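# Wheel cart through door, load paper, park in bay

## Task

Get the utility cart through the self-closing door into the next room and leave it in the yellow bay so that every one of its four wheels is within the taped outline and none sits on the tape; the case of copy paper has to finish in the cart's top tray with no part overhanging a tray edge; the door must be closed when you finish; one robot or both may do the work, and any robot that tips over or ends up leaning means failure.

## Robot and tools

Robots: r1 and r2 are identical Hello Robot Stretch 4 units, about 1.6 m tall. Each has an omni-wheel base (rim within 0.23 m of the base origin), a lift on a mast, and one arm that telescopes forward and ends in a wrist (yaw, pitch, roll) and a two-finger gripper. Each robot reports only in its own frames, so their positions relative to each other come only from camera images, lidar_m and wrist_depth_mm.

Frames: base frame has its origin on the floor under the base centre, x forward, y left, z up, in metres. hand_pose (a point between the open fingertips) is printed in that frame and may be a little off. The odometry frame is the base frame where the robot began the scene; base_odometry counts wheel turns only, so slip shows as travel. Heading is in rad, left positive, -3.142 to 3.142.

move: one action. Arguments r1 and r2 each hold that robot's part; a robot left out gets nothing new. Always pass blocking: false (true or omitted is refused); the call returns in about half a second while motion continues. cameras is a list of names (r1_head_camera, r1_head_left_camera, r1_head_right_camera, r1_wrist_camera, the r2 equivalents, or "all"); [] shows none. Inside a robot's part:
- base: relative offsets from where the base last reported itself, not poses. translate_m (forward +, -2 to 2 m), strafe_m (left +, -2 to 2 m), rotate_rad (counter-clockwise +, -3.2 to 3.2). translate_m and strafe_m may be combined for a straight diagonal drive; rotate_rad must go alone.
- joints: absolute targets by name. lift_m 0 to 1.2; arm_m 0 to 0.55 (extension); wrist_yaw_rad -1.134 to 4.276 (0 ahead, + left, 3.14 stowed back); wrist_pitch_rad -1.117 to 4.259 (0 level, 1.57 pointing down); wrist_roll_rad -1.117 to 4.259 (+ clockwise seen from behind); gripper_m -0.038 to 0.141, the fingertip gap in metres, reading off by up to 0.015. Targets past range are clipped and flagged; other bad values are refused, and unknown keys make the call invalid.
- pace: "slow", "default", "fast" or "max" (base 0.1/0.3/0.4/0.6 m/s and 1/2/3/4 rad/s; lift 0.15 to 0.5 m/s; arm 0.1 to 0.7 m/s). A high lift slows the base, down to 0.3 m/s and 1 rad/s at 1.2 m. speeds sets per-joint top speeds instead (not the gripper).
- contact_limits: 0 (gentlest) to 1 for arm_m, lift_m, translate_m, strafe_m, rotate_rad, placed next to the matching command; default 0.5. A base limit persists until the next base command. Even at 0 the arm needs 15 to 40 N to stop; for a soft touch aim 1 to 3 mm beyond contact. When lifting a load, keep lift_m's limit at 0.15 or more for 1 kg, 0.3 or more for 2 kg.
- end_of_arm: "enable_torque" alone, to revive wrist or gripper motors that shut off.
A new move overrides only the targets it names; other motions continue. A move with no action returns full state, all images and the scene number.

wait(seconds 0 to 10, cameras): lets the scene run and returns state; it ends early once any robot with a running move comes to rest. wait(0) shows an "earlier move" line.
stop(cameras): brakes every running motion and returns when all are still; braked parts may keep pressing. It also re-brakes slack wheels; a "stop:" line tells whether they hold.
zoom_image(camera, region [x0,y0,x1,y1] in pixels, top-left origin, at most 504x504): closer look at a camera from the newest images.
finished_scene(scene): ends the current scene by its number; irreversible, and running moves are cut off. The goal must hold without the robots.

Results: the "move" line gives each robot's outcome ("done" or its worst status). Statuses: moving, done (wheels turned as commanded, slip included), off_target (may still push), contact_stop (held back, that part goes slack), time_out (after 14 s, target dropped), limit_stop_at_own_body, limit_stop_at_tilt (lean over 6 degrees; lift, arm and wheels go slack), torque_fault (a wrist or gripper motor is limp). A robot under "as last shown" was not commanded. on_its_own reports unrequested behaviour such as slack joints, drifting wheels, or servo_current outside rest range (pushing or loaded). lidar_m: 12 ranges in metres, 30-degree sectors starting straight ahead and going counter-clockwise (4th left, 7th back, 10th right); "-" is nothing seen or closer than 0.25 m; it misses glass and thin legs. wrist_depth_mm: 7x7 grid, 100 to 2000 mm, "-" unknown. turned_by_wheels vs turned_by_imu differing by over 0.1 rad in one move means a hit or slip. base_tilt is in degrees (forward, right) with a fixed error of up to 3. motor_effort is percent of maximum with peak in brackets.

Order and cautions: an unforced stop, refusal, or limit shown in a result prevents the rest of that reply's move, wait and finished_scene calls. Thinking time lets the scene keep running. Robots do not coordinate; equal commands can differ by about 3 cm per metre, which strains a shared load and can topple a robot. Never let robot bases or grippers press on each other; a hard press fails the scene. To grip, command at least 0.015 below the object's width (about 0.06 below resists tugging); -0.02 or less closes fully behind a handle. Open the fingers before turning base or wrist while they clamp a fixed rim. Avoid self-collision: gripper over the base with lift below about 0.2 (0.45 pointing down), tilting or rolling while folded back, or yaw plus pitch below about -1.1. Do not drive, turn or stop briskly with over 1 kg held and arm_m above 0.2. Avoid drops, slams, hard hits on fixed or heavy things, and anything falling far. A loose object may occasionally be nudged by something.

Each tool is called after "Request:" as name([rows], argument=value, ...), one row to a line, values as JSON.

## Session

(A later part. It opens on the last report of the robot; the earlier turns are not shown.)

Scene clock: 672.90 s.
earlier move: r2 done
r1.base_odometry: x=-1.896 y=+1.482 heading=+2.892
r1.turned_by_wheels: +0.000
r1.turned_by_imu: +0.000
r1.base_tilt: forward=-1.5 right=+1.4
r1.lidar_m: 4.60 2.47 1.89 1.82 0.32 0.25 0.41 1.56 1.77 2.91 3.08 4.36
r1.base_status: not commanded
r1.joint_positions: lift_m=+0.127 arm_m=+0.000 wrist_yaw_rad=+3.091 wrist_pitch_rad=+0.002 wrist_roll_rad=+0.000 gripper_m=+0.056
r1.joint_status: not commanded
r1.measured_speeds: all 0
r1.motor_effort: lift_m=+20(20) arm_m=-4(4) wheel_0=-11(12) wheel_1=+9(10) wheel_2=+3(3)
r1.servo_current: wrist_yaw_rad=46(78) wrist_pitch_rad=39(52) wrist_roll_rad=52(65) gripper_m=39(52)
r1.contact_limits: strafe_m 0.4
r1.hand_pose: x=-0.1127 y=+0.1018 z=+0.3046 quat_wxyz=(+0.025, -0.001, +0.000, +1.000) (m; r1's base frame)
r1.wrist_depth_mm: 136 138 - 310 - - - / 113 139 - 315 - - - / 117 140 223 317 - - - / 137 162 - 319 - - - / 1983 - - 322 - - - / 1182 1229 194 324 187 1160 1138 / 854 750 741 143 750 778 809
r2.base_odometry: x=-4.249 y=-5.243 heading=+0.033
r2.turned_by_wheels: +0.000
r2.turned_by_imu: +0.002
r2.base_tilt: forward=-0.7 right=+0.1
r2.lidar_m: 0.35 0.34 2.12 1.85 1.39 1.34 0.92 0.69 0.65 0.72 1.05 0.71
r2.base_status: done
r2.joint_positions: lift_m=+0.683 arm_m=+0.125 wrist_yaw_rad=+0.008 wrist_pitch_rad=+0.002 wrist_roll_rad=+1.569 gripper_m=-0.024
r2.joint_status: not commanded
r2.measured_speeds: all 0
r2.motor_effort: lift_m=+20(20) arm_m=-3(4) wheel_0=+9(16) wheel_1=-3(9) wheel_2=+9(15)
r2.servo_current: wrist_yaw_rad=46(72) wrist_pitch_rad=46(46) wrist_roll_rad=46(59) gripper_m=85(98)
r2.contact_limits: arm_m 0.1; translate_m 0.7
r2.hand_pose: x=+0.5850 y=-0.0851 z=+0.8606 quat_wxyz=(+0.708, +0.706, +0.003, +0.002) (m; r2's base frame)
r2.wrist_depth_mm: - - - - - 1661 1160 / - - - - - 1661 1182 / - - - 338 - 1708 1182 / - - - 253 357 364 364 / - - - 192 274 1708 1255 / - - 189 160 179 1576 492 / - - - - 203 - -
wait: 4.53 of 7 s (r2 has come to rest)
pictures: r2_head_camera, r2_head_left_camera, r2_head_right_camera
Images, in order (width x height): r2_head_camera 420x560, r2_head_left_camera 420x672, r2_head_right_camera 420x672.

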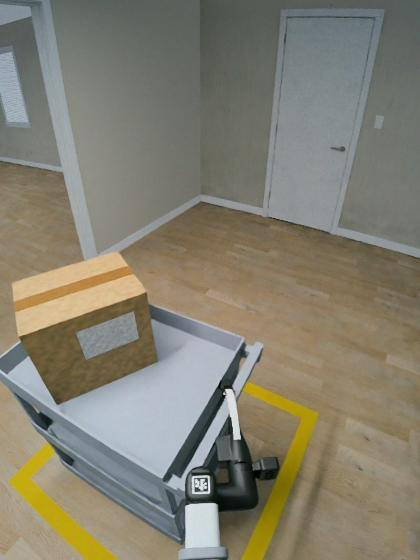

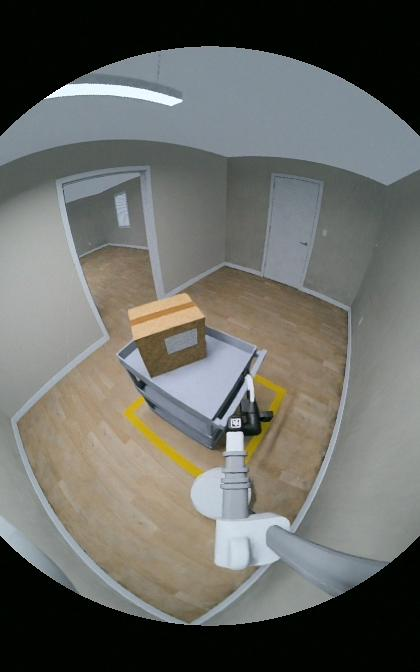

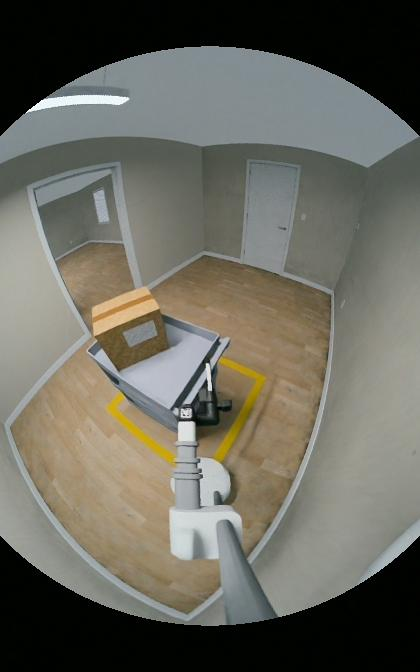

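Request:
move(blocking=false, r2={"base":{"translate_m":-0.05,"strafe_m":-0.1},"pace":"slow","contact_limits":{"translate_m":0.7}})

Request:
wait(seconds=4, cameras=["r2_head_camera","r2_head_left_camera","r2_head_right_camera"])

Request:
zoom_image(camera="r2_head_camera", region=[0, 380, 200, 560])

Request:
zoom_image(camera="r2_head_right_camera", region=[60, 280, 300, 500])

Scene clock: 697.80 s.
move: r2 moving
r1: as last shown
r1.lidar_m: 4.62 2.49 1.90 1.83 0.33 0.25 0.39 1.56 1.80 2.90 3.06 4.34
r1.servo_current: wrist_yaw_rad=59(59) wrist_pitch_rad=33(52) wrist_roll_rad=39(59) gripper_m=46(46)
r1.contact_limits: strafe_m 0.4
r1.wrist_depth_mm: 136 138 - 312 - - - / 113 139 - 314 - - - / 117 139 224 317 - - - / 137 161 - 319 - - - / 1983 - - 322 - - - / 1205 1182 193 324 187 1160 1160 / 831 759 759 142 741 778 809
r2.base_odometry: x=-4.254 y=-5.254 heading=+0.034
r2.turned_by_wheels: +0.001
r2.turned_by_imu: +0.002
r2.base_tilt: forward=-0.7 right=+0.1
r2.lidar_m: 0.34 0.36 2.12 1.83 1.40 1.35 0.91 0.68 0.65 0.71 1.02 0.79
r2.base_status: translate_m moving; strafe_m moving
r2.joint_positions: lift_m=+0.683 arm_m=+0.125 wrist_yaw_rad=+0.008 wrist_pitch_rad=+0.002 wrist_roll_rad=+1.569 gripper_m=-0.024
r2.joint_status: not commanded
r2.measured_speeds: translate_m=-0.022 strafe_m=-0.043 rotate_rad=-0.002 lift_m=+0.000 arm_m=+0.000 wrist_yaw_rad=+0.000 wrist_pitch_rad=+0.000 wrist_roll_rad=+0.000
r2.motor_effort: lift_m=+20(20) arm_m=-3(4) wheel_0=+9(15) wheel_1=-6(8) wheel_2=+10(13)
r2.servo_current: wrist_yaw_rad=52(65) wrist_pitch_rad=46(46) wrist_roll_rad=52(59) gripper_m=85(91)
r2.contact_limits: arm_m 0.1; translate_m 0.7
r2.hand_pose: x=+0.5850 y=-0.0851 z=+0.8606 quat_wxyz=(+0.708, +0.706, +0.003, +0.002) (m; r2's base frame)
r2.wrist_depth_mm: - - - - - 1661 1160 / - - - - - 1661 1182 / - - - 340 - 1708 1205 / - - - 252 359 366 362 / - - - 192 274 1756 1281 / - - 189 160 180 1618 488 / - - - - 202 - -
pictures: none

Scene clock: 699.70 s.
earlier move: r2 done
r1.base_odometry: x=-1.896 y=+1.482 heading=+2.892
r1.turned_by_wheels: +0.000
r1.turned_by_imu: +0.000
r1.base_tilt: forward=-1.5 right=+1.3
r1.lidar_m: 4.62 2.49 1.87 1.83 0.33 0.25 0.40 1.58 1.77 2.89 3.06 4.31
r1.base_status: not commanded
r1.joint_positions: lift_m=+0.127 arm_m=+0.000 wrist_yaw_rad=+3.091 wrist_pitch_rad=+0.002 wrist_roll_rad=+0.000 gripper_m=+0.056
r1.joint_status: not commanded
r1.measured_speeds: all 0
r1.motor_effort: lift_m=+20(20) arm_m=-4(4) wheel_0=-11(12) wheel_1=+9(10) wheel_2=+3(3)
r1.servo_current: wrist_yaw_rad=52(78) wrist_pitch_rad=46(52) wrist_roll_rad=33(65) gripper_m=39(46)
r1.contact_limits: strafe_m 0.4
r1.hand_pose: x=-0.1127 y=+0.1018 z=+0.3046 quat_wxyz=(+0.025, -0.001, +0.000, +1.000) (m; r1's base frame)
r1.wrist_depth_mm: 136 138 - 312 - - - / 113 139 - 314 - - - / 117 140 224 317 - - - / 137 162 - 319 - - - / 1921 - - 320 - - - / 1160 1229 194 322 187 1118 1138 / 866 759 759 143 750 778 820
r2.base_odometry: x=-4.295 y=-5.344 heading=+0.034
r2.turned_by_wheels: +0.000
r2.turned_by_imu: +0.001
r2.base_tilt: forward=-0.7 right=+0.0
r2.lidar_m: 0.35 0.37 2.23 1.89 1.40 1.34 0.78 0.59 0.56 0.59 0.89 0.70
r2.base_status: done
r2.joint_positions: lift_m=+0.683 arm_m=+0.125 wrist_yaw_rad=+0.008 wrist_pitch_rad=+0.002 wrist_roll_rad=+1.569 gripper_m=-0.024
r2.joint_status: not commanded
r2.measured_speeds: all 0
r2.motor_effort: lift_m=+20(20) arm_m=-4(4) wheel_0=+9(15) wheel_1=-1(8) wheel_2=+7(13)
r2.servo_current: wrist_yaw_rad=59(72) wrist_pitch_rad=39(46) wrist_roll_rad=46(65) gripper_m=85(91)
r2.contact_limits: arm_m 0.1; translate_m 0.7
r2.hand_pose: x=+0.5850 y=-0.0851 z=+0.8606 quat_wxyz=(+0.708, +0.706, +0.003, +0.002) (m; r2's base frame)
r2.wrist_depth_mm: - - - - - 1708 1160 / - - - - - 1756 1182 / - - - 338 - 1708 1205 / - - - 252 355 364 366 / - - - 192 274 1756 1255 / - - 189 160 179 1618 488 / - - - - 202 - -
wait: 1.90 of 4 s (r2 has come to rest)
pictures: r2_head_camera, r2_head_left_camera, r2_head_right_camera
Images, in order (width x height): r2_head_camera 420x560, r2_head_left_camera 420x672, r2_head_right_camera 420x672.

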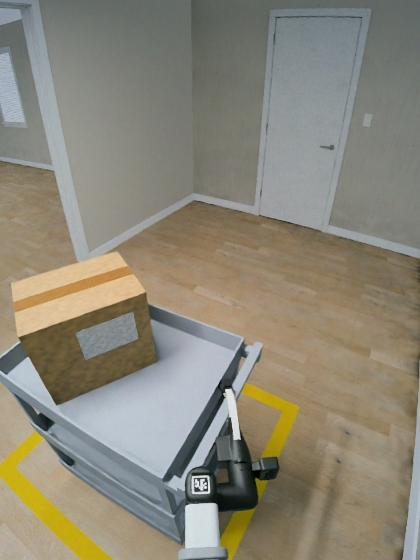

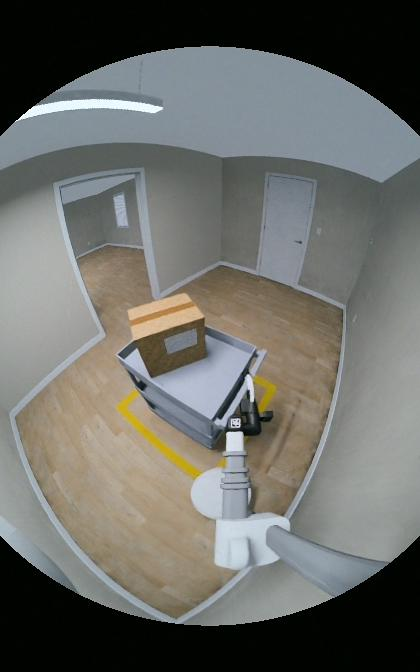

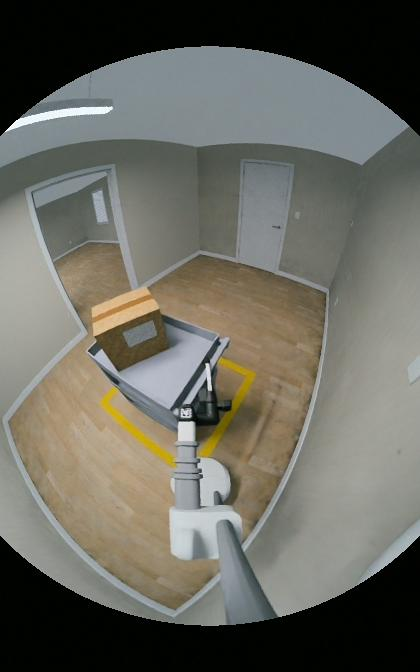

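Scaled by 2.520 from the camera's 420x560 image, which has a finer 1200x1600 frame.

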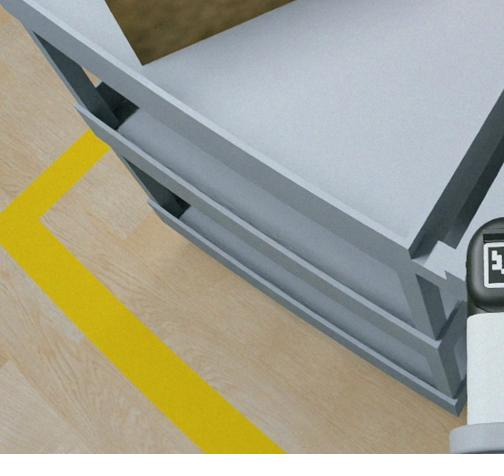

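Scaled by 2.100 from the camera's 420x672 image, which has a finer 600x960 frame.

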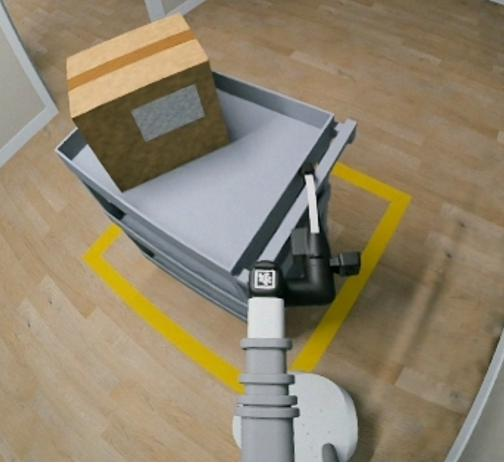

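Request:
move(blocking=false, r2={"joints":{"gripper_m":0.12}}, r1={"base":{"translate_m":0.6},"pace":"slow"})

Request:
wait(seconds=3, cameras=["r2_head_camera"])

Request:
move(blocking=false, r2={"joints":{"arm_m":0.0},"pace":"slow","contact_limits":{"arm_m":0.2}})

Request:
wait(seconds=2, cameras=["r2_head_camera","r2_wrist_camera"])

Request:
wait(seconds=6, cameras=["r2_head_camera","r2_wrist_camera","r2_head_left_camera","r1_head_left_camera"])

Scene clock: 709.80 s.
move: r1 moving; r2 moving
r1.base_odometry: x=-1.908 y=+1.485 heading=+2.892
r1.turned_by_wheels: +0.000
r1.turned_by_imu: +0.000
r1.base_tilt: forward=-1.6 right=+1.3
r1.lidar_m: 4.60 2.45 1.86 1.82 1.60 0.25 0.36 1.58 1.81 2.90 3.04 4.37
r1.base_status: translate_m moving
r1.joint_positions: lift_m=+0.127 arm_m=+0.000 wrist_yaw_rad=+3.091 wrist_pitch_rad=+0.002 wrist_roll_rad=+0.000 gripper_m=+0.056
r1.joint_status: not commanded
r1.measured_speeds: translate_m=+0.049 strafe_m=+0.000 rotate_rad=+0.002 lift_m=+0.000 arm_m=+0.000 wrist_yaw_rad=+0.000 wrist_pitch_rad=+0.000 wrist_roll_rad=+0.000
r1.motor_effort: lift_m=+20(20) arm_m=-4(4) wheel_0=+4(9) wheel_1=+6(11) wheel_2=-3(3)
r1.servo_current: wrist_yaw_rad=52(65) wrist_pitch_rad=39(46) wrist_roll_rad=52(52) gripper_m=39(52)
r1.hand_pose: x=-0.1127 y=+0.1018 z=+0.3046 quat_wxyz=(+0.025, -0.001, +0.000, +1.000) (m; r1's base frame)
r1.wrist_depth_mm: 136 138 - 291 - - - / 113 139 - 291 - - - / 117 140 224 293 - - - / 137 162 - 296 - - - / 1921 - - 298 - - - / 1182 1205 193 300 187 1160 1138 / 842 759 759 143 741 768 820
r2.base_odometry: x=-4.296 y=-5.344 heading=+0.034
r2.turned_by_wheels: +0.000
r2.turned_by_imu: +0.000
r2.base_tilt: forward=-0.7 right=+0.1
r2.lidar_m: 0.32 0.36 2.22 1.84 1.39 1.36 0.78 0.58 0.56 0.60 0.87 0.74
r2.base_status: not commanded
r2.joint_positions: lift_m=+0.683 arm_m=+0.125 wrist_yaw_rad=+0.008 wrist_pitch_rad=+0.002 wrist_roll_rad=+1.569 gripper_m=+0.002
r2.joint_status: gripper_m moving
r2.measured_speeds: translate_m=+0.000 strafe_m=+0.000 rotate_rad=-0.001 lift_m=+0.000 arm_m=+0.000 wrist_yaw_rad=+0.000 wrist_pitch_rad=+0.000 wrist_roll_rad=+0.000
r2.motor_effort: lift_m=+20(20) arm_m=-4(4) wheel_0=+8(9) wheel_1=-1(1) wheel_2=+6(7)
r2.servo_current: wrist_yaw_rad=65(65) wrist_pitch_rad=46(46) wrist_roll_rad=59(59) gripper_m=117(117)
r2.contact_limits: arm_m 0.1; translate_m 0.7
r2.hand_pose: x=+0.5850 y=-0.0851 z=+0.8606 quat_wxyz=(+0.708, +0.706, +0.003, +0.002) (m; r2's base frame)
r2.wrist_depth_mm: - - - - - 1661 1182 / - - - - - 1708 1182 / - - - 342 - 1756 1182 / - - - 317 364 373 375 / - - - 204 290 1708 1255 / - - - 163 183 1618 484 / - - - - 204 - -
pictures: none

Scene clock: 711.50 s.
earlier move: r1 moving; r2 done
r1.base_odometry: x=-2.061 y=+1.524 heading=+2.892
r1.turned_by_wheels: +0.000
r1.turned_by_imu: +0.000
r1.base_tilt: forward=-1.6 right=+1.3
r1.lidar_m: 4.45 2.45 1.86 1.81 1.78 1.36 0.69 0.42 2.01 2.91 3.06 4.36
r1.base_status: translate_m moving
r1.joint_positions: lift_m=+0.127 arm_m=+0.000 wrist_yaw_rad=+3.091 wrist_pitch_rad=+0.002 wrist_roll_rad=+0.000 gripper_m=+0.056
r1.joint_status: not commanded
r1.measured_speeds: translate_m=+0.098 strafe_m=+0.001 rotate_rad=+0.000 lift_m=+0.000 arm_m=+0.000 wrist_yaw_rad=+0.000 wrist_pitch_rad=+0.000 wrist_roll_rad=+0.000
r1.motor_effort: lift_m=+20(20) arm_m=-4(4) wheel_0=+5(9) wheel_1=+4(11) wheel_2=-5(7)
r1.servo_current: wrist_yaw_rad=52(65) wrist_pitch_rad=39(52) wrist_roll_rad=46(59) gripper_m=46(52)
r1.hand_pose: x=-0.1127 y=+0.1018 z=+0.3046 quat_wxyz=(+0.025, -0.001, +0.000, +1.000) (m; r1's base frame)
r1.wrist_depth_mm: 136 138 - - - - - / 113 139 - - - - - / 117 139 262 - - - - / 138 162 - - - - - / 512 - - - - - - / 530 - 190 1182 187 1182 1138 / 530 151 759 809 798 788 809
r2.base_odometry: x=-4.296 y=-5.344 heading=+0.033
r2.turned_by_wheels: -0.001
r2.turned_by_imu: -0.001
r2.base_tilt: forward=-0.7 right=+0.1
r2.lidar_m: 0.33 0.36 2.24 1.83 1.38 1.35 0.77 0.59 0.56 0.60 0.87 0.78
r2.base_status: not commanded
r2.joint_positions: lift_m=+0.683 arm_m=+0.125 wrist_yaw_rad=+0.001 wrist_pitch_rad=+0.002 wrist_roll_rad=+1.569 gripper_m=+0.120
r2.joint_status: all done
r2.measured_speeds: all 0
r2.motor_effort: lift_m=+20(20) arm_m=-3(4) wheel_0=+3(9) wheel_1=-1(1) wheel_2=+2(7)
r2.servo_current: wrist_yaw_rad=33(65) wrist_pitch_rad=39(46) wrist_roll_rad=39(59) gripper_m=52(124)
r2.contact_limits: arm_m 0.1; translate_m 0.7
r2.hand_pose: x=+0.5844 y=-0.0872 z=+0.8605 quat_wxyz=(+0.708, +0.706, +0.001, +0.000) (m; r2's base frame)
r2.wrist_depth_mm: - - - - - 1661 1182 / - - - - - 1661 1182 / - - - - - 1756 1205 / - - - 347 - 1499 1138 / - - - 222 297 1499 1281 / - - 202 167 214 1397 488 / - - - - 214 1661 504
wait: 1.70 of 3 s (r2 has come to rest)
pictures: r2_head_camera
Images, in order (width x height): r2_head_camera 420x560.

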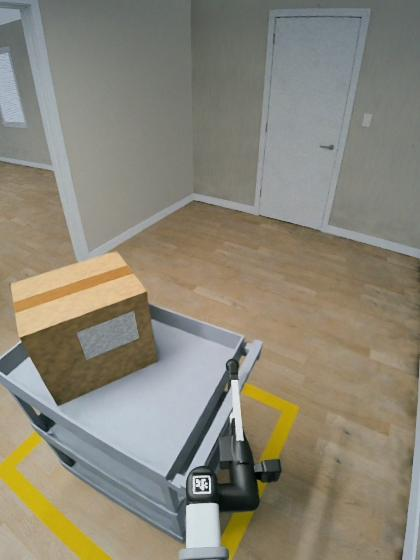

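Scene clock: 712.00 s.
earlier move: r1 moving
move: r2 moving
r1.base_odometry: x=-2.109 y=+1.536 heading=+2.892
r1.turned_by_wheels: +0.000
r1.turned_by_imu: +0.000
r1.base_tilt: forward=-1.5 right=+1.3
r1.lidar_m: 4.40 2.47 1.86 1.81 1.87 1.40 0.90 0.61 2.10 2.90 3.10 4.36
r1.base_status: translate_m moving
r1.joint_positions: lift_m=+0.127 arm_m=+0.000 wrist_yaw_rad=+3.091 wrist_pitch_rad=+0.002 wrist_roll_rad=+0.000 gripper_m=+0.056
r1.joint_status: not commanded
r1.measured_speeds: translate_m=+0.100 strafe_m=+0.002 rotate_rad=-0.003 lift_m=+0.000 arm_m=+0.000 wrist_yaw_rad=+0.000 wrist_pitch_rad=+0.000 wrist_roll_rad=+0.000
r1.motor_effort: lift_m=+20(20) arm_m=-4(4) wheel_0=+4(6) wheel_1=+3(5) wheel_2=-4(6)
r1.servo_current: wrist_yaw_rad=65(65) wrist_pitch_rad=52(52) wrist_roll_rad=46(59) gripper_m=46(52)
r1.hand_pose: x=-0.1127 y=+0.1018 z=+0.3046 quat_wxyz=(+0.025, -0.001, +0.000, +1.000) (m; r1's base frame)
r1.wrist_depth_mm: 136 138 - - - - - / 113 139 - - - - - / 117 139 224 - - - - / 137 162 - - - - - / - - - - - - - / - - 190 1182 187 1182 1138 / - 750 750 809 788 778 820
r2.base_odometry: x=-4.296 y=-5.344 heading=+0.033
r2.turned_by_wheels: +0.000
r2.turned_by_imu: +0.000
r2.base_tilt: forward=-0.7 right=+0.0
r2.lidar_m: 0.32 0.36 2.24 1.85 1.40 1.36 0.79 0.58 0.56 0.60 0.87 0.76
r2.base_status: not commanded
r2.joint_positions: lift_m=+0.683 arm_m=+0.113 wrist_yaw_rad=+0.001 wrist_pitch_rad=+0.002 wrist_roll_rad=+1.569 gripper_m=+0.120
r2.joint_status: arm_m moving
r2.measured_speeds: translate_m=+0.000 strafe_m=+0.000 rotate_rad=+0.000 lift_m=+0.000 arm_m=-0.049 wrist_yaw_rad=+0.000 wrist_pitch_rad=+0.000 wrist_roll_rad=+0.000
r2.motor_effort: lift_m=+20(20) arm_m=-7(11) wheel_0=+2(3) wheel_1=+0(1) wheel_2=+2(3)
r2.servo_current: wrist_yaw_rad=33(59) wrist_pitch_rad=39(52) wrist_roll_rad=52(52) gripper_m=52(52)
r2.contact_limits: arm_m 0.2; translate_m 0.7
r2.hand_pose: x=+0.5719 y=-0.0872 z=+0.8605 quat_wxyz=(+0.708, +0.706, +0.001, +0.000) (m; r2's base frame)
r2.wrist_depth_mm: - - - - - 1708 1160 / - - - - - 1661 1160 / - - - - - 1708 1205 / - - - 359 397 392 387 / - - - 227 303 1576 1281 / - - 199 173 198 1537 480 / - - - - 218 1661 -
pictures: none

Scene clock: 714.00 s.
earlier move: r1 moving; r2 moving
r1.base_odometry: x=-2.303 y=+1.586 heading=+2.892
r1.turned_by_wheels: +0.000
r1.turned_by_imu: +0.000
r1.base_tilt: forward=-1.6 right=+1.3
r1.lidar_m: 4.21 2.44 1.85 1.79 1.92 1.62 1.45 1.41 2.38 2.93 3.09 4.30
r1.base_status: translate_m moving
r1.joint_positions: lift_m=+0.127 arm_m=+0.000 wrist_yaw_rad=+3.091 wrist_pitch_rad=+0.002 wrist_roll_rad=+0.000 gripper_m=+0.056
r1.joint_status: not commanded
r1.measured_speeds: translate_m=+0.099 strafe_m=-0.001 rotate_rad=+0.001 lift_m=+0.000 arm_m=+0.000 wrist_yaw_rad=+0.000 wrist_pitch_rad=+0.000 wrist_roll_rad=+0.000
r1.motor_effort: lift_m=+19(20) arm_m=-4(4) wheel_0=+3(7) wheel_1=+5(6) wheel_2=-4(6)
r1.servo_current: wrist_yaw_rad=59(65) wrist_pitch_rad=52(52) wrist_roll_rad=46(65) gripper_m=39(52)
r1.hand_pose: x=-0.1127 y=+0.1018 z=+0.3046 quat_wxyz=(+0.025, -0.001, +0.000, +1.000) (m; r1's base frame)
r1.wrist_depth_mm: 136 139 - - - - - / 113 139 - - - - - / 117 139 224 - - - - / 137 162 - - - - - / - - - - - - - / 1182 1182 194 1182 188 1160 1138 / 831 759 759 788 798 778 820
r2.base_odometry: x=-4.296 y=-5.344 heading=+0.033
r2.turned_by_wheels: +0.000
r2.turned_by_imu: +0.000
r2.base_tilt: forward=-0.7 right=+0.1
r2.lidar_m: 0.31 0.36 2.22 1.83 1.41 1.36 0.79 0.57 0.54 0.60 0.85 0.72
r2.base_status: not commanded
r2.joint_positions: lift_m=+0.683 arm_m=+0.000 wrist_yaw_rad=+0.001 wrist_pitch_rad=+0.002 wrist_roll_rad=+1.569 gripper_m=+0.120
r2.joint_status: arm_m moving
r2.measured_speeds: all 0
r2.motor_effort: lift_m=+20(20) arm_m=-11(11) wheel_0=+2(3) wheel_1=-1(1) wheel_2=+2(3)
r2.servo_current: wrist_yaw_rad=46(59) wrist_pitch_rad=39(52) wrist_roll_rad=39(59) gripper_m=52(59)
r2.contact_limits: arm_m 0.2; translate_m 0.7
r2.hand_pose: x=+0.4596 y=-0.0872 z=+0.8605 quat_wxyz=(+0.708, +0.706, +0.001, +0.000) (m; r2's base frame)
r2.wrist_depth_mm: - - - - - 1661 1160 / - - - - - 1661 1138 / - - - - - 1756 1205 / - - - 469 - 1708 484 / - - - 387 424 1756 539 / - - 199 251 198 603 - / - - - - - 715 -
wait: 2.00 s; no rest
pictures: r2_head_camera, r2_wrist_camera
Images, in order (width x height): r2_head_camera 420x560, r2_wrist_camera 616x392.

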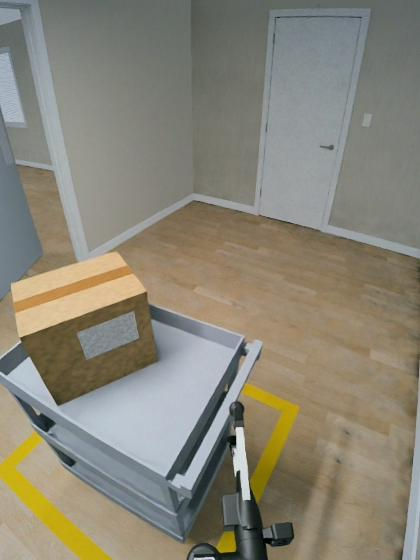

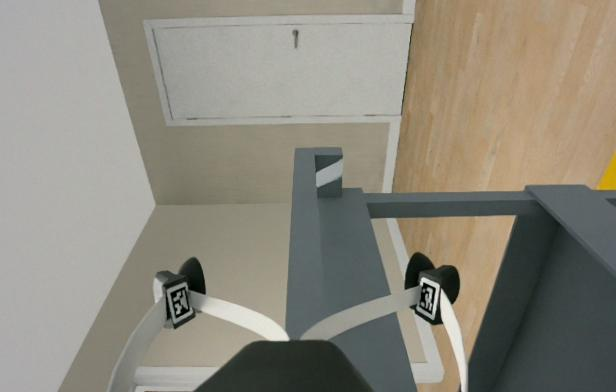

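Scene clock: 714.03 s.
earlier move: r1 moving; r2 done
r1.base_odometry: x=-2.306 y=+1.586 heading=+2.892
r1.turned_by_wheels: +0.000
r1.turned_by_imu: +0.000
r1.base_tilt: forward=-1.6 right=+1.3
r1.lidar_m: 4.20 2.42 1.85 1.80 1.90 1.62 1.47 1.41 2.38 2.94 3.11 4.31
r1.base_status: translate_m moving
r1.joint_positions: lift_m=+0.127 arm_m=+0.000 wrist_yaw_rad=+3.091 wrist_pitch_rad=+0.002 wrist_roll_rad=+0.000 gripper_m=+0.056
r1.joint_status: not commanded
r1.measured_speeds: translate_m=+0.101 strafe_m=+0.000 rotate_rad=+0.002 lift_m=+0.000 arm_m=+0.000 wrist_yaw_rad=+0.000 wrist_pitch_rad=+0.000 wrist_roll_rad=+0.000
r1.motor_effort: lift_m=+20(20) arm_m=-4(4) wheel_0=+3(7) wheel_1=+5(6) wheel_2=-3(6)
r1.servo_current: wrist_yaw_rad=26(65) wrist_pitch_rad=39(52) wrist_roll_rad=39(65) gripper_m=39(52)
r1.hand_pose: x=-0.1127 y=+0.1018 z=+0.3046 quat_wxyz=(+0.025, -0.001, +0.000, +1.000) (m; r1's base frame)
r1.wrist_depth_mm: 136 138 - - - - - / 113 139 - - - - - / 117 140 224 - - - - / 137 162 - - - - - / - - - 1708 - - - / 1182 1182 193 1205 188 1160 1098 / 842 750 741 798 788 778 809
r2.base_odometry: x=-4.296 y=-5.344 heading=+0.033
r2.turned_by_wheels: +0.000
r2.turned_by_imu: +0.000
r2.base_tilt: forward=-0.7 right=+0.0
r2.lidar_m: 0.32 0.35 2.23 1.83 1.40 1.36 0.77 0.60 0.56 0.60 0.86 0.74
r2.base_status: not commanded
r2.joint_positions: lift_m=+0.683 arm_m=+0.000 wrist_yaw_rad=+0.001 wrist_pitch_rad=+0.002 wrist_roll_rad=+1.569 gripper_m=+0.120
r2.joint_status: all done
r2.measured_speeds: all 0
r2.motor_effort: lift_m=+20(20) arm_m=-7(11) wheel_0=+2(3) wheel_1=-1(1) wheel_2=+2(3)
r2.servo_current: wrist_yaw_rad=39(59) wrist_pitch_rad=39(52) wrist_roll_rad=39(59) gripper_m=52(59)
r2.contact_limits: arm_m 0.2; translate_m 0.7
r2.hand_pose: x=+0.4596 y=-0.0872 z=+0.8605 quat_wxyz=(+0.708, +0.706, +0.001, +0.000) (m; r2's base frame)
r2.wrist_depth_mm: - - - - - 1708 1205 / - - - - - 1756 1160 / - - - - - 1708 1205 / - - - 469 - 1756 484 / - - - 389 421 1708 539 / - - 198 252 198 609 - / - - - - - 715 -
wait: 0.03 of 6 s (r2 has come to rest)
pictures: r1_head_left_camera, r2_head_camera, r2_head_left_camera, r2_wrist_camera
Images, in order (width x height): r1_head_left_camera 420x672, r2_head_camera 420x560, r2_head_left_camera 420x672, r2_wrist_camera 616x392.

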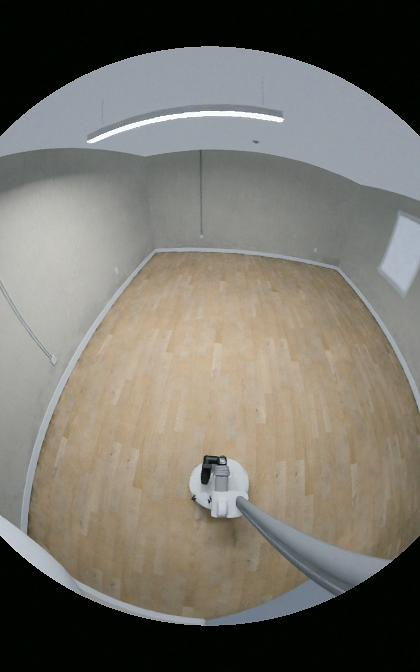

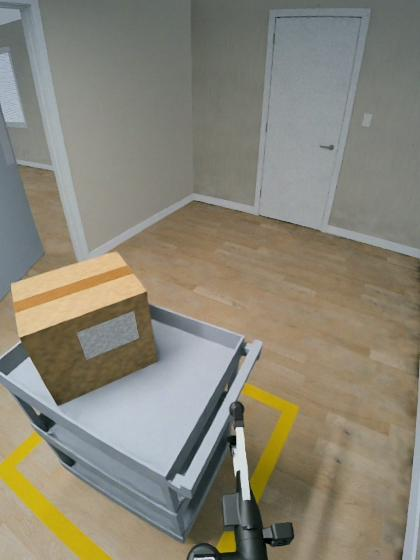

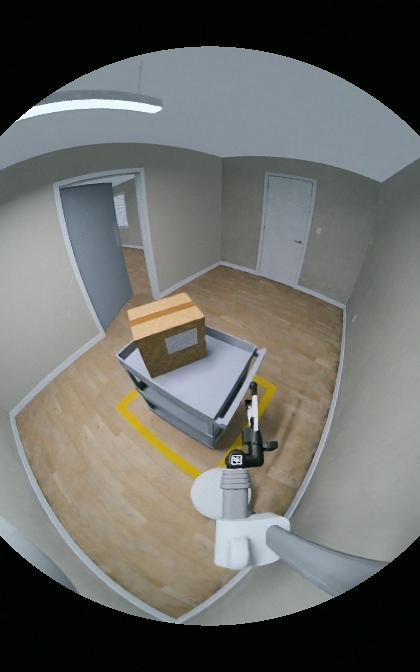

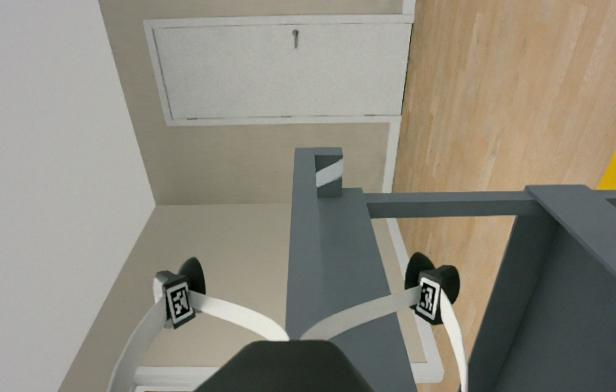

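Request:
wait(seconds=6, cameras=["r2_head_left_camera"])

Request:
wait(seconds=3, cameras=["r2_head_left_camera"])

Request:
zoom_image(camera="r2_head_left_camera", region=[20, 150, 300, 510])

Scene clock: 721.10 s.
earlier move: r1 done
r1.base_odometry: x=-2.477 y=+1.630 heading=+2.892
r1.turned_by_wheels: +0.000
r1.turned_by_imu: -0.001
r1.base_tilt: forward=-1.6 right=+1.2
r1.lidar_m: 4.00 2.45 1.86 1.78 1.90 1.77 1.71 1.86 2.69 2.94 3.12 4.15
r1.base_status: done
r1.joint_positions: lift_m=+0.127 arm_m=+0.000 wrist_yaw_rad=+3.091 wrist_pitch_rad=+0.002 wrist_roll_rad=+0.000 gripper_m=+0.056
r1.joint_status: not commanded
r1.measured_speeds: all 0
r1.motor_effort: lift_m=+20(20) arm_m=-4(4) wheel_0=+2(8) wheel_1=+3(7) wheel_2=-3(6)
r1.servo_current: wrist_yaw_rad=39(72) wrist_pitch_rad=33(52) wrist_roll_rad=46(65) gripper_m=39(52)
r1.hand_pose: x=-0.1127 y=+0.1018 z=+0.3046 quat_wxyz=(+0.025, -0.001, +0.000, +1.000) (m; r1's base frame)
r1.wrist_depth_mm: 136 138 - - - - - / 113 139 - - - - - / 117 140 224 - - - - / 137 162 - - - - - / 1708 - - 1661 - 1863 1808 / 1160 1182 193 1205 187 1160 1138 / 831 741 759 798 788 768 820
r2.base_odometry: x=-4.296 y=-5.344 heading=+0.033
r2.turned_by_wheels: +0.000
r2.turned_by_imu: +0.001
r2.base_tilt: forward=-0.6 right=+0.1
r2.lidar_m: 0.30 0.34 2.24 1.85 1.40 1.35 0.77 0.57 0.56 0.62 0.87 0.73
r2.base_status: not commanded
r2.joint_positions: lift_m=+0.683 arm_m=+0.000 wrist_yaw_rad=+0.001 wrist_pitch_rad=+0.002 wrist_roll_rad=+1.569 gripper_m=+0.120
r2.joint_status: all done
r2.measured_speeds: all 0
r2.motor_effort: lift_m=+20(20) arm_m=-7(11) wheel_0=+2(3) wheel_1=-1(1) wheel_2=+2(3)
r2.servo_current: wrist_yaw_rad=39(59) wrist_pitch_rad=39(52) wrist_roll_rad=52(59) gripper_m=46(59)
r2.contact_limits: arm_m 0.2; translate_m 0.7
r2.hand_pose: x=+0.4596 y=-0.0872 z=+0.8605 quat_wxyz=(+0.708, +0.706, +0.001, +0.000) (m; r2's base frame)
r2.wrist_depth_mm: - - - - - 1661 1182 / - - - - - 1756 1182 / - - - - - 1708 1205 / - - - 473 - 1708 488 / - - - 387 421 1756 539 / - - 198 252 198 615 - / - - - - - 715 -
wait: 0.00 of 6 s (r1 has come to rest)
pictures: r2_head_left_camera
Images, in order (width x height): r2_head_left_camera 420x672.

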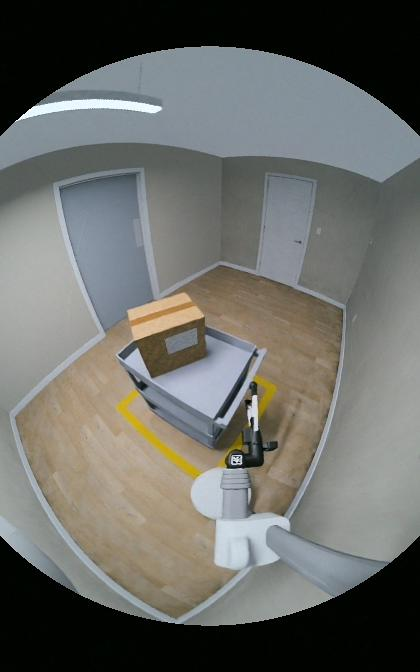

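Scene clock: 724.10 s.
r1.base_odometry: x=-2.477 y=+1.630 heading=+2.892
r1.turned_by_wheels: +0.000
r1.turned_by_imu: +0.000
r1.base_tilt: forward=-1.6 right=+1.2
r1.lidar_m: 4.01 2.45 1.85 1.78 1.89 1.79 1.74 1.86 2.68 2.94 3.11 4.12
r1.base_status: done
r1.joint_positions: lift_m=+0.127 arm_m=+0.000 wrist_yaw_rad=+3.091 wrist_pitch_rad=+0.002 wrist_roll_rad=+0.000 gripper_m=+0.056
r1.joint_status: not commanded
r1.measured_speeds: all 0
r1.motor_effort: lift_m=+20(20) arm_m=-4(4) wheel_0=+2(8) wheel_1=+3(7) wheel_2=-3(6)
r1.servo_current: wrist_yaw_rad=59(72) wrist_pitch_rad=39(52) wrist_roll_rad=59(65) gripper_m=46(52)
r1.hand_pose: x=-0.1127 y=+0.1018 z=+0.3046 quat_wxyz=(+0.025, -0.001, +0.000, +1.000) (m; r1's base frame)
r1.wrist_depth_mm: 136 138 - - - - - / 113 139 - - - - - / 117 140 224 - - - - / 137 163 - - - - - / 1661 - - 1661 - 1863 1756 / 1182 1160 194 1160 188 1182 1138 / 831 768 750 798 798 778 809
r2.base_odometry: x=-4.296 y=-5.344 heading=+0.033
r2.turned_by_wheels: +0.000
r2.turned_by_imu: +0.000
r2.base_tilt: forward=-0.7 right=+0.1
r2.lidar_m: 0.31 0.37 2.23 1.83 1.39 1.36 0.75 0.56 0.55 0.61 0.84 0.75
r2.base_status: not commanded
r2.joint_positions: lift_m=+0.683 arm_m=+0.000 wrist_yaw_rad=+0.001 wrist_pitch_rad=+0.002 wrist_roll_rad=+1.569 gripper_m=+0.120
r2.joint_status: all done
r2.measured_speeds: all 0
r2.motor_effort: lift_m=+20(20) arm_m=-7(11) wheel_0=+2(3) wheel_1=-1(1) wheel_2=+2(3)
r2.servo_current: wrist_yaw_rad=46(59) wrist_pitch_rad=39(52) wrist_roll_rad=46(59) gripper_m=46(59)
r2.contact_limits: arm_m 0.2; translate_m 0.7
r2.hand_pose: x=+0.4596 y=-0.0872 z=+0.8605 quat_wxyz=(+0.708, +0.706, +0.001, +0.000) (m; r2's base frame)
r2.wrist_depth_mm: - - - - - 1708 1160 / - - - - - 1708 1182 / - - - - - 1756 1182 / - - - 469 - 1708 488 / - - - 387 421 1808 539 / - - 198 251 197 609 - / - - - - - 715 -
wait: 3.00 s; at rest by 0.27 s
pictures: r2_head_left_camera
Images, in order (width x height): r2_head_left_camera 420x672.

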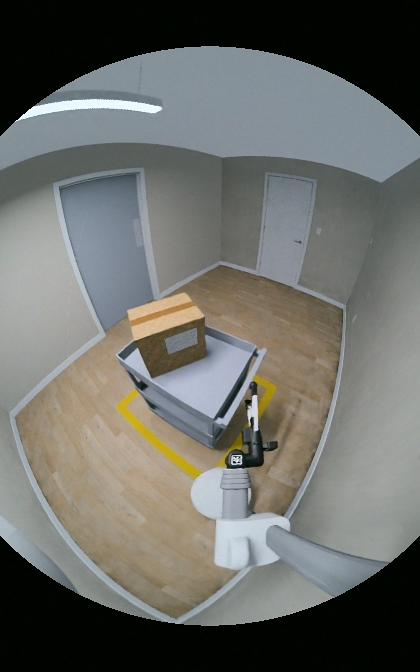

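Scaled by 1.400 from the camera's 420x672 image, which has a finer 600x960 frame.

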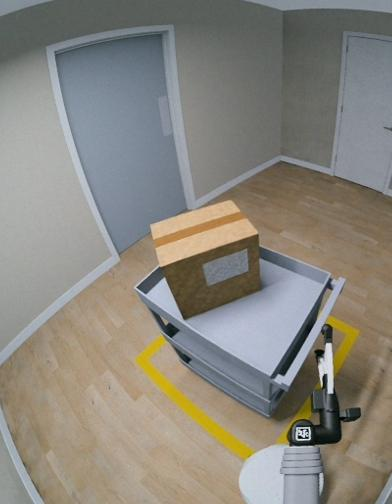

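Request:
finished_scene(scene=1)

The scene is finished: the task was done.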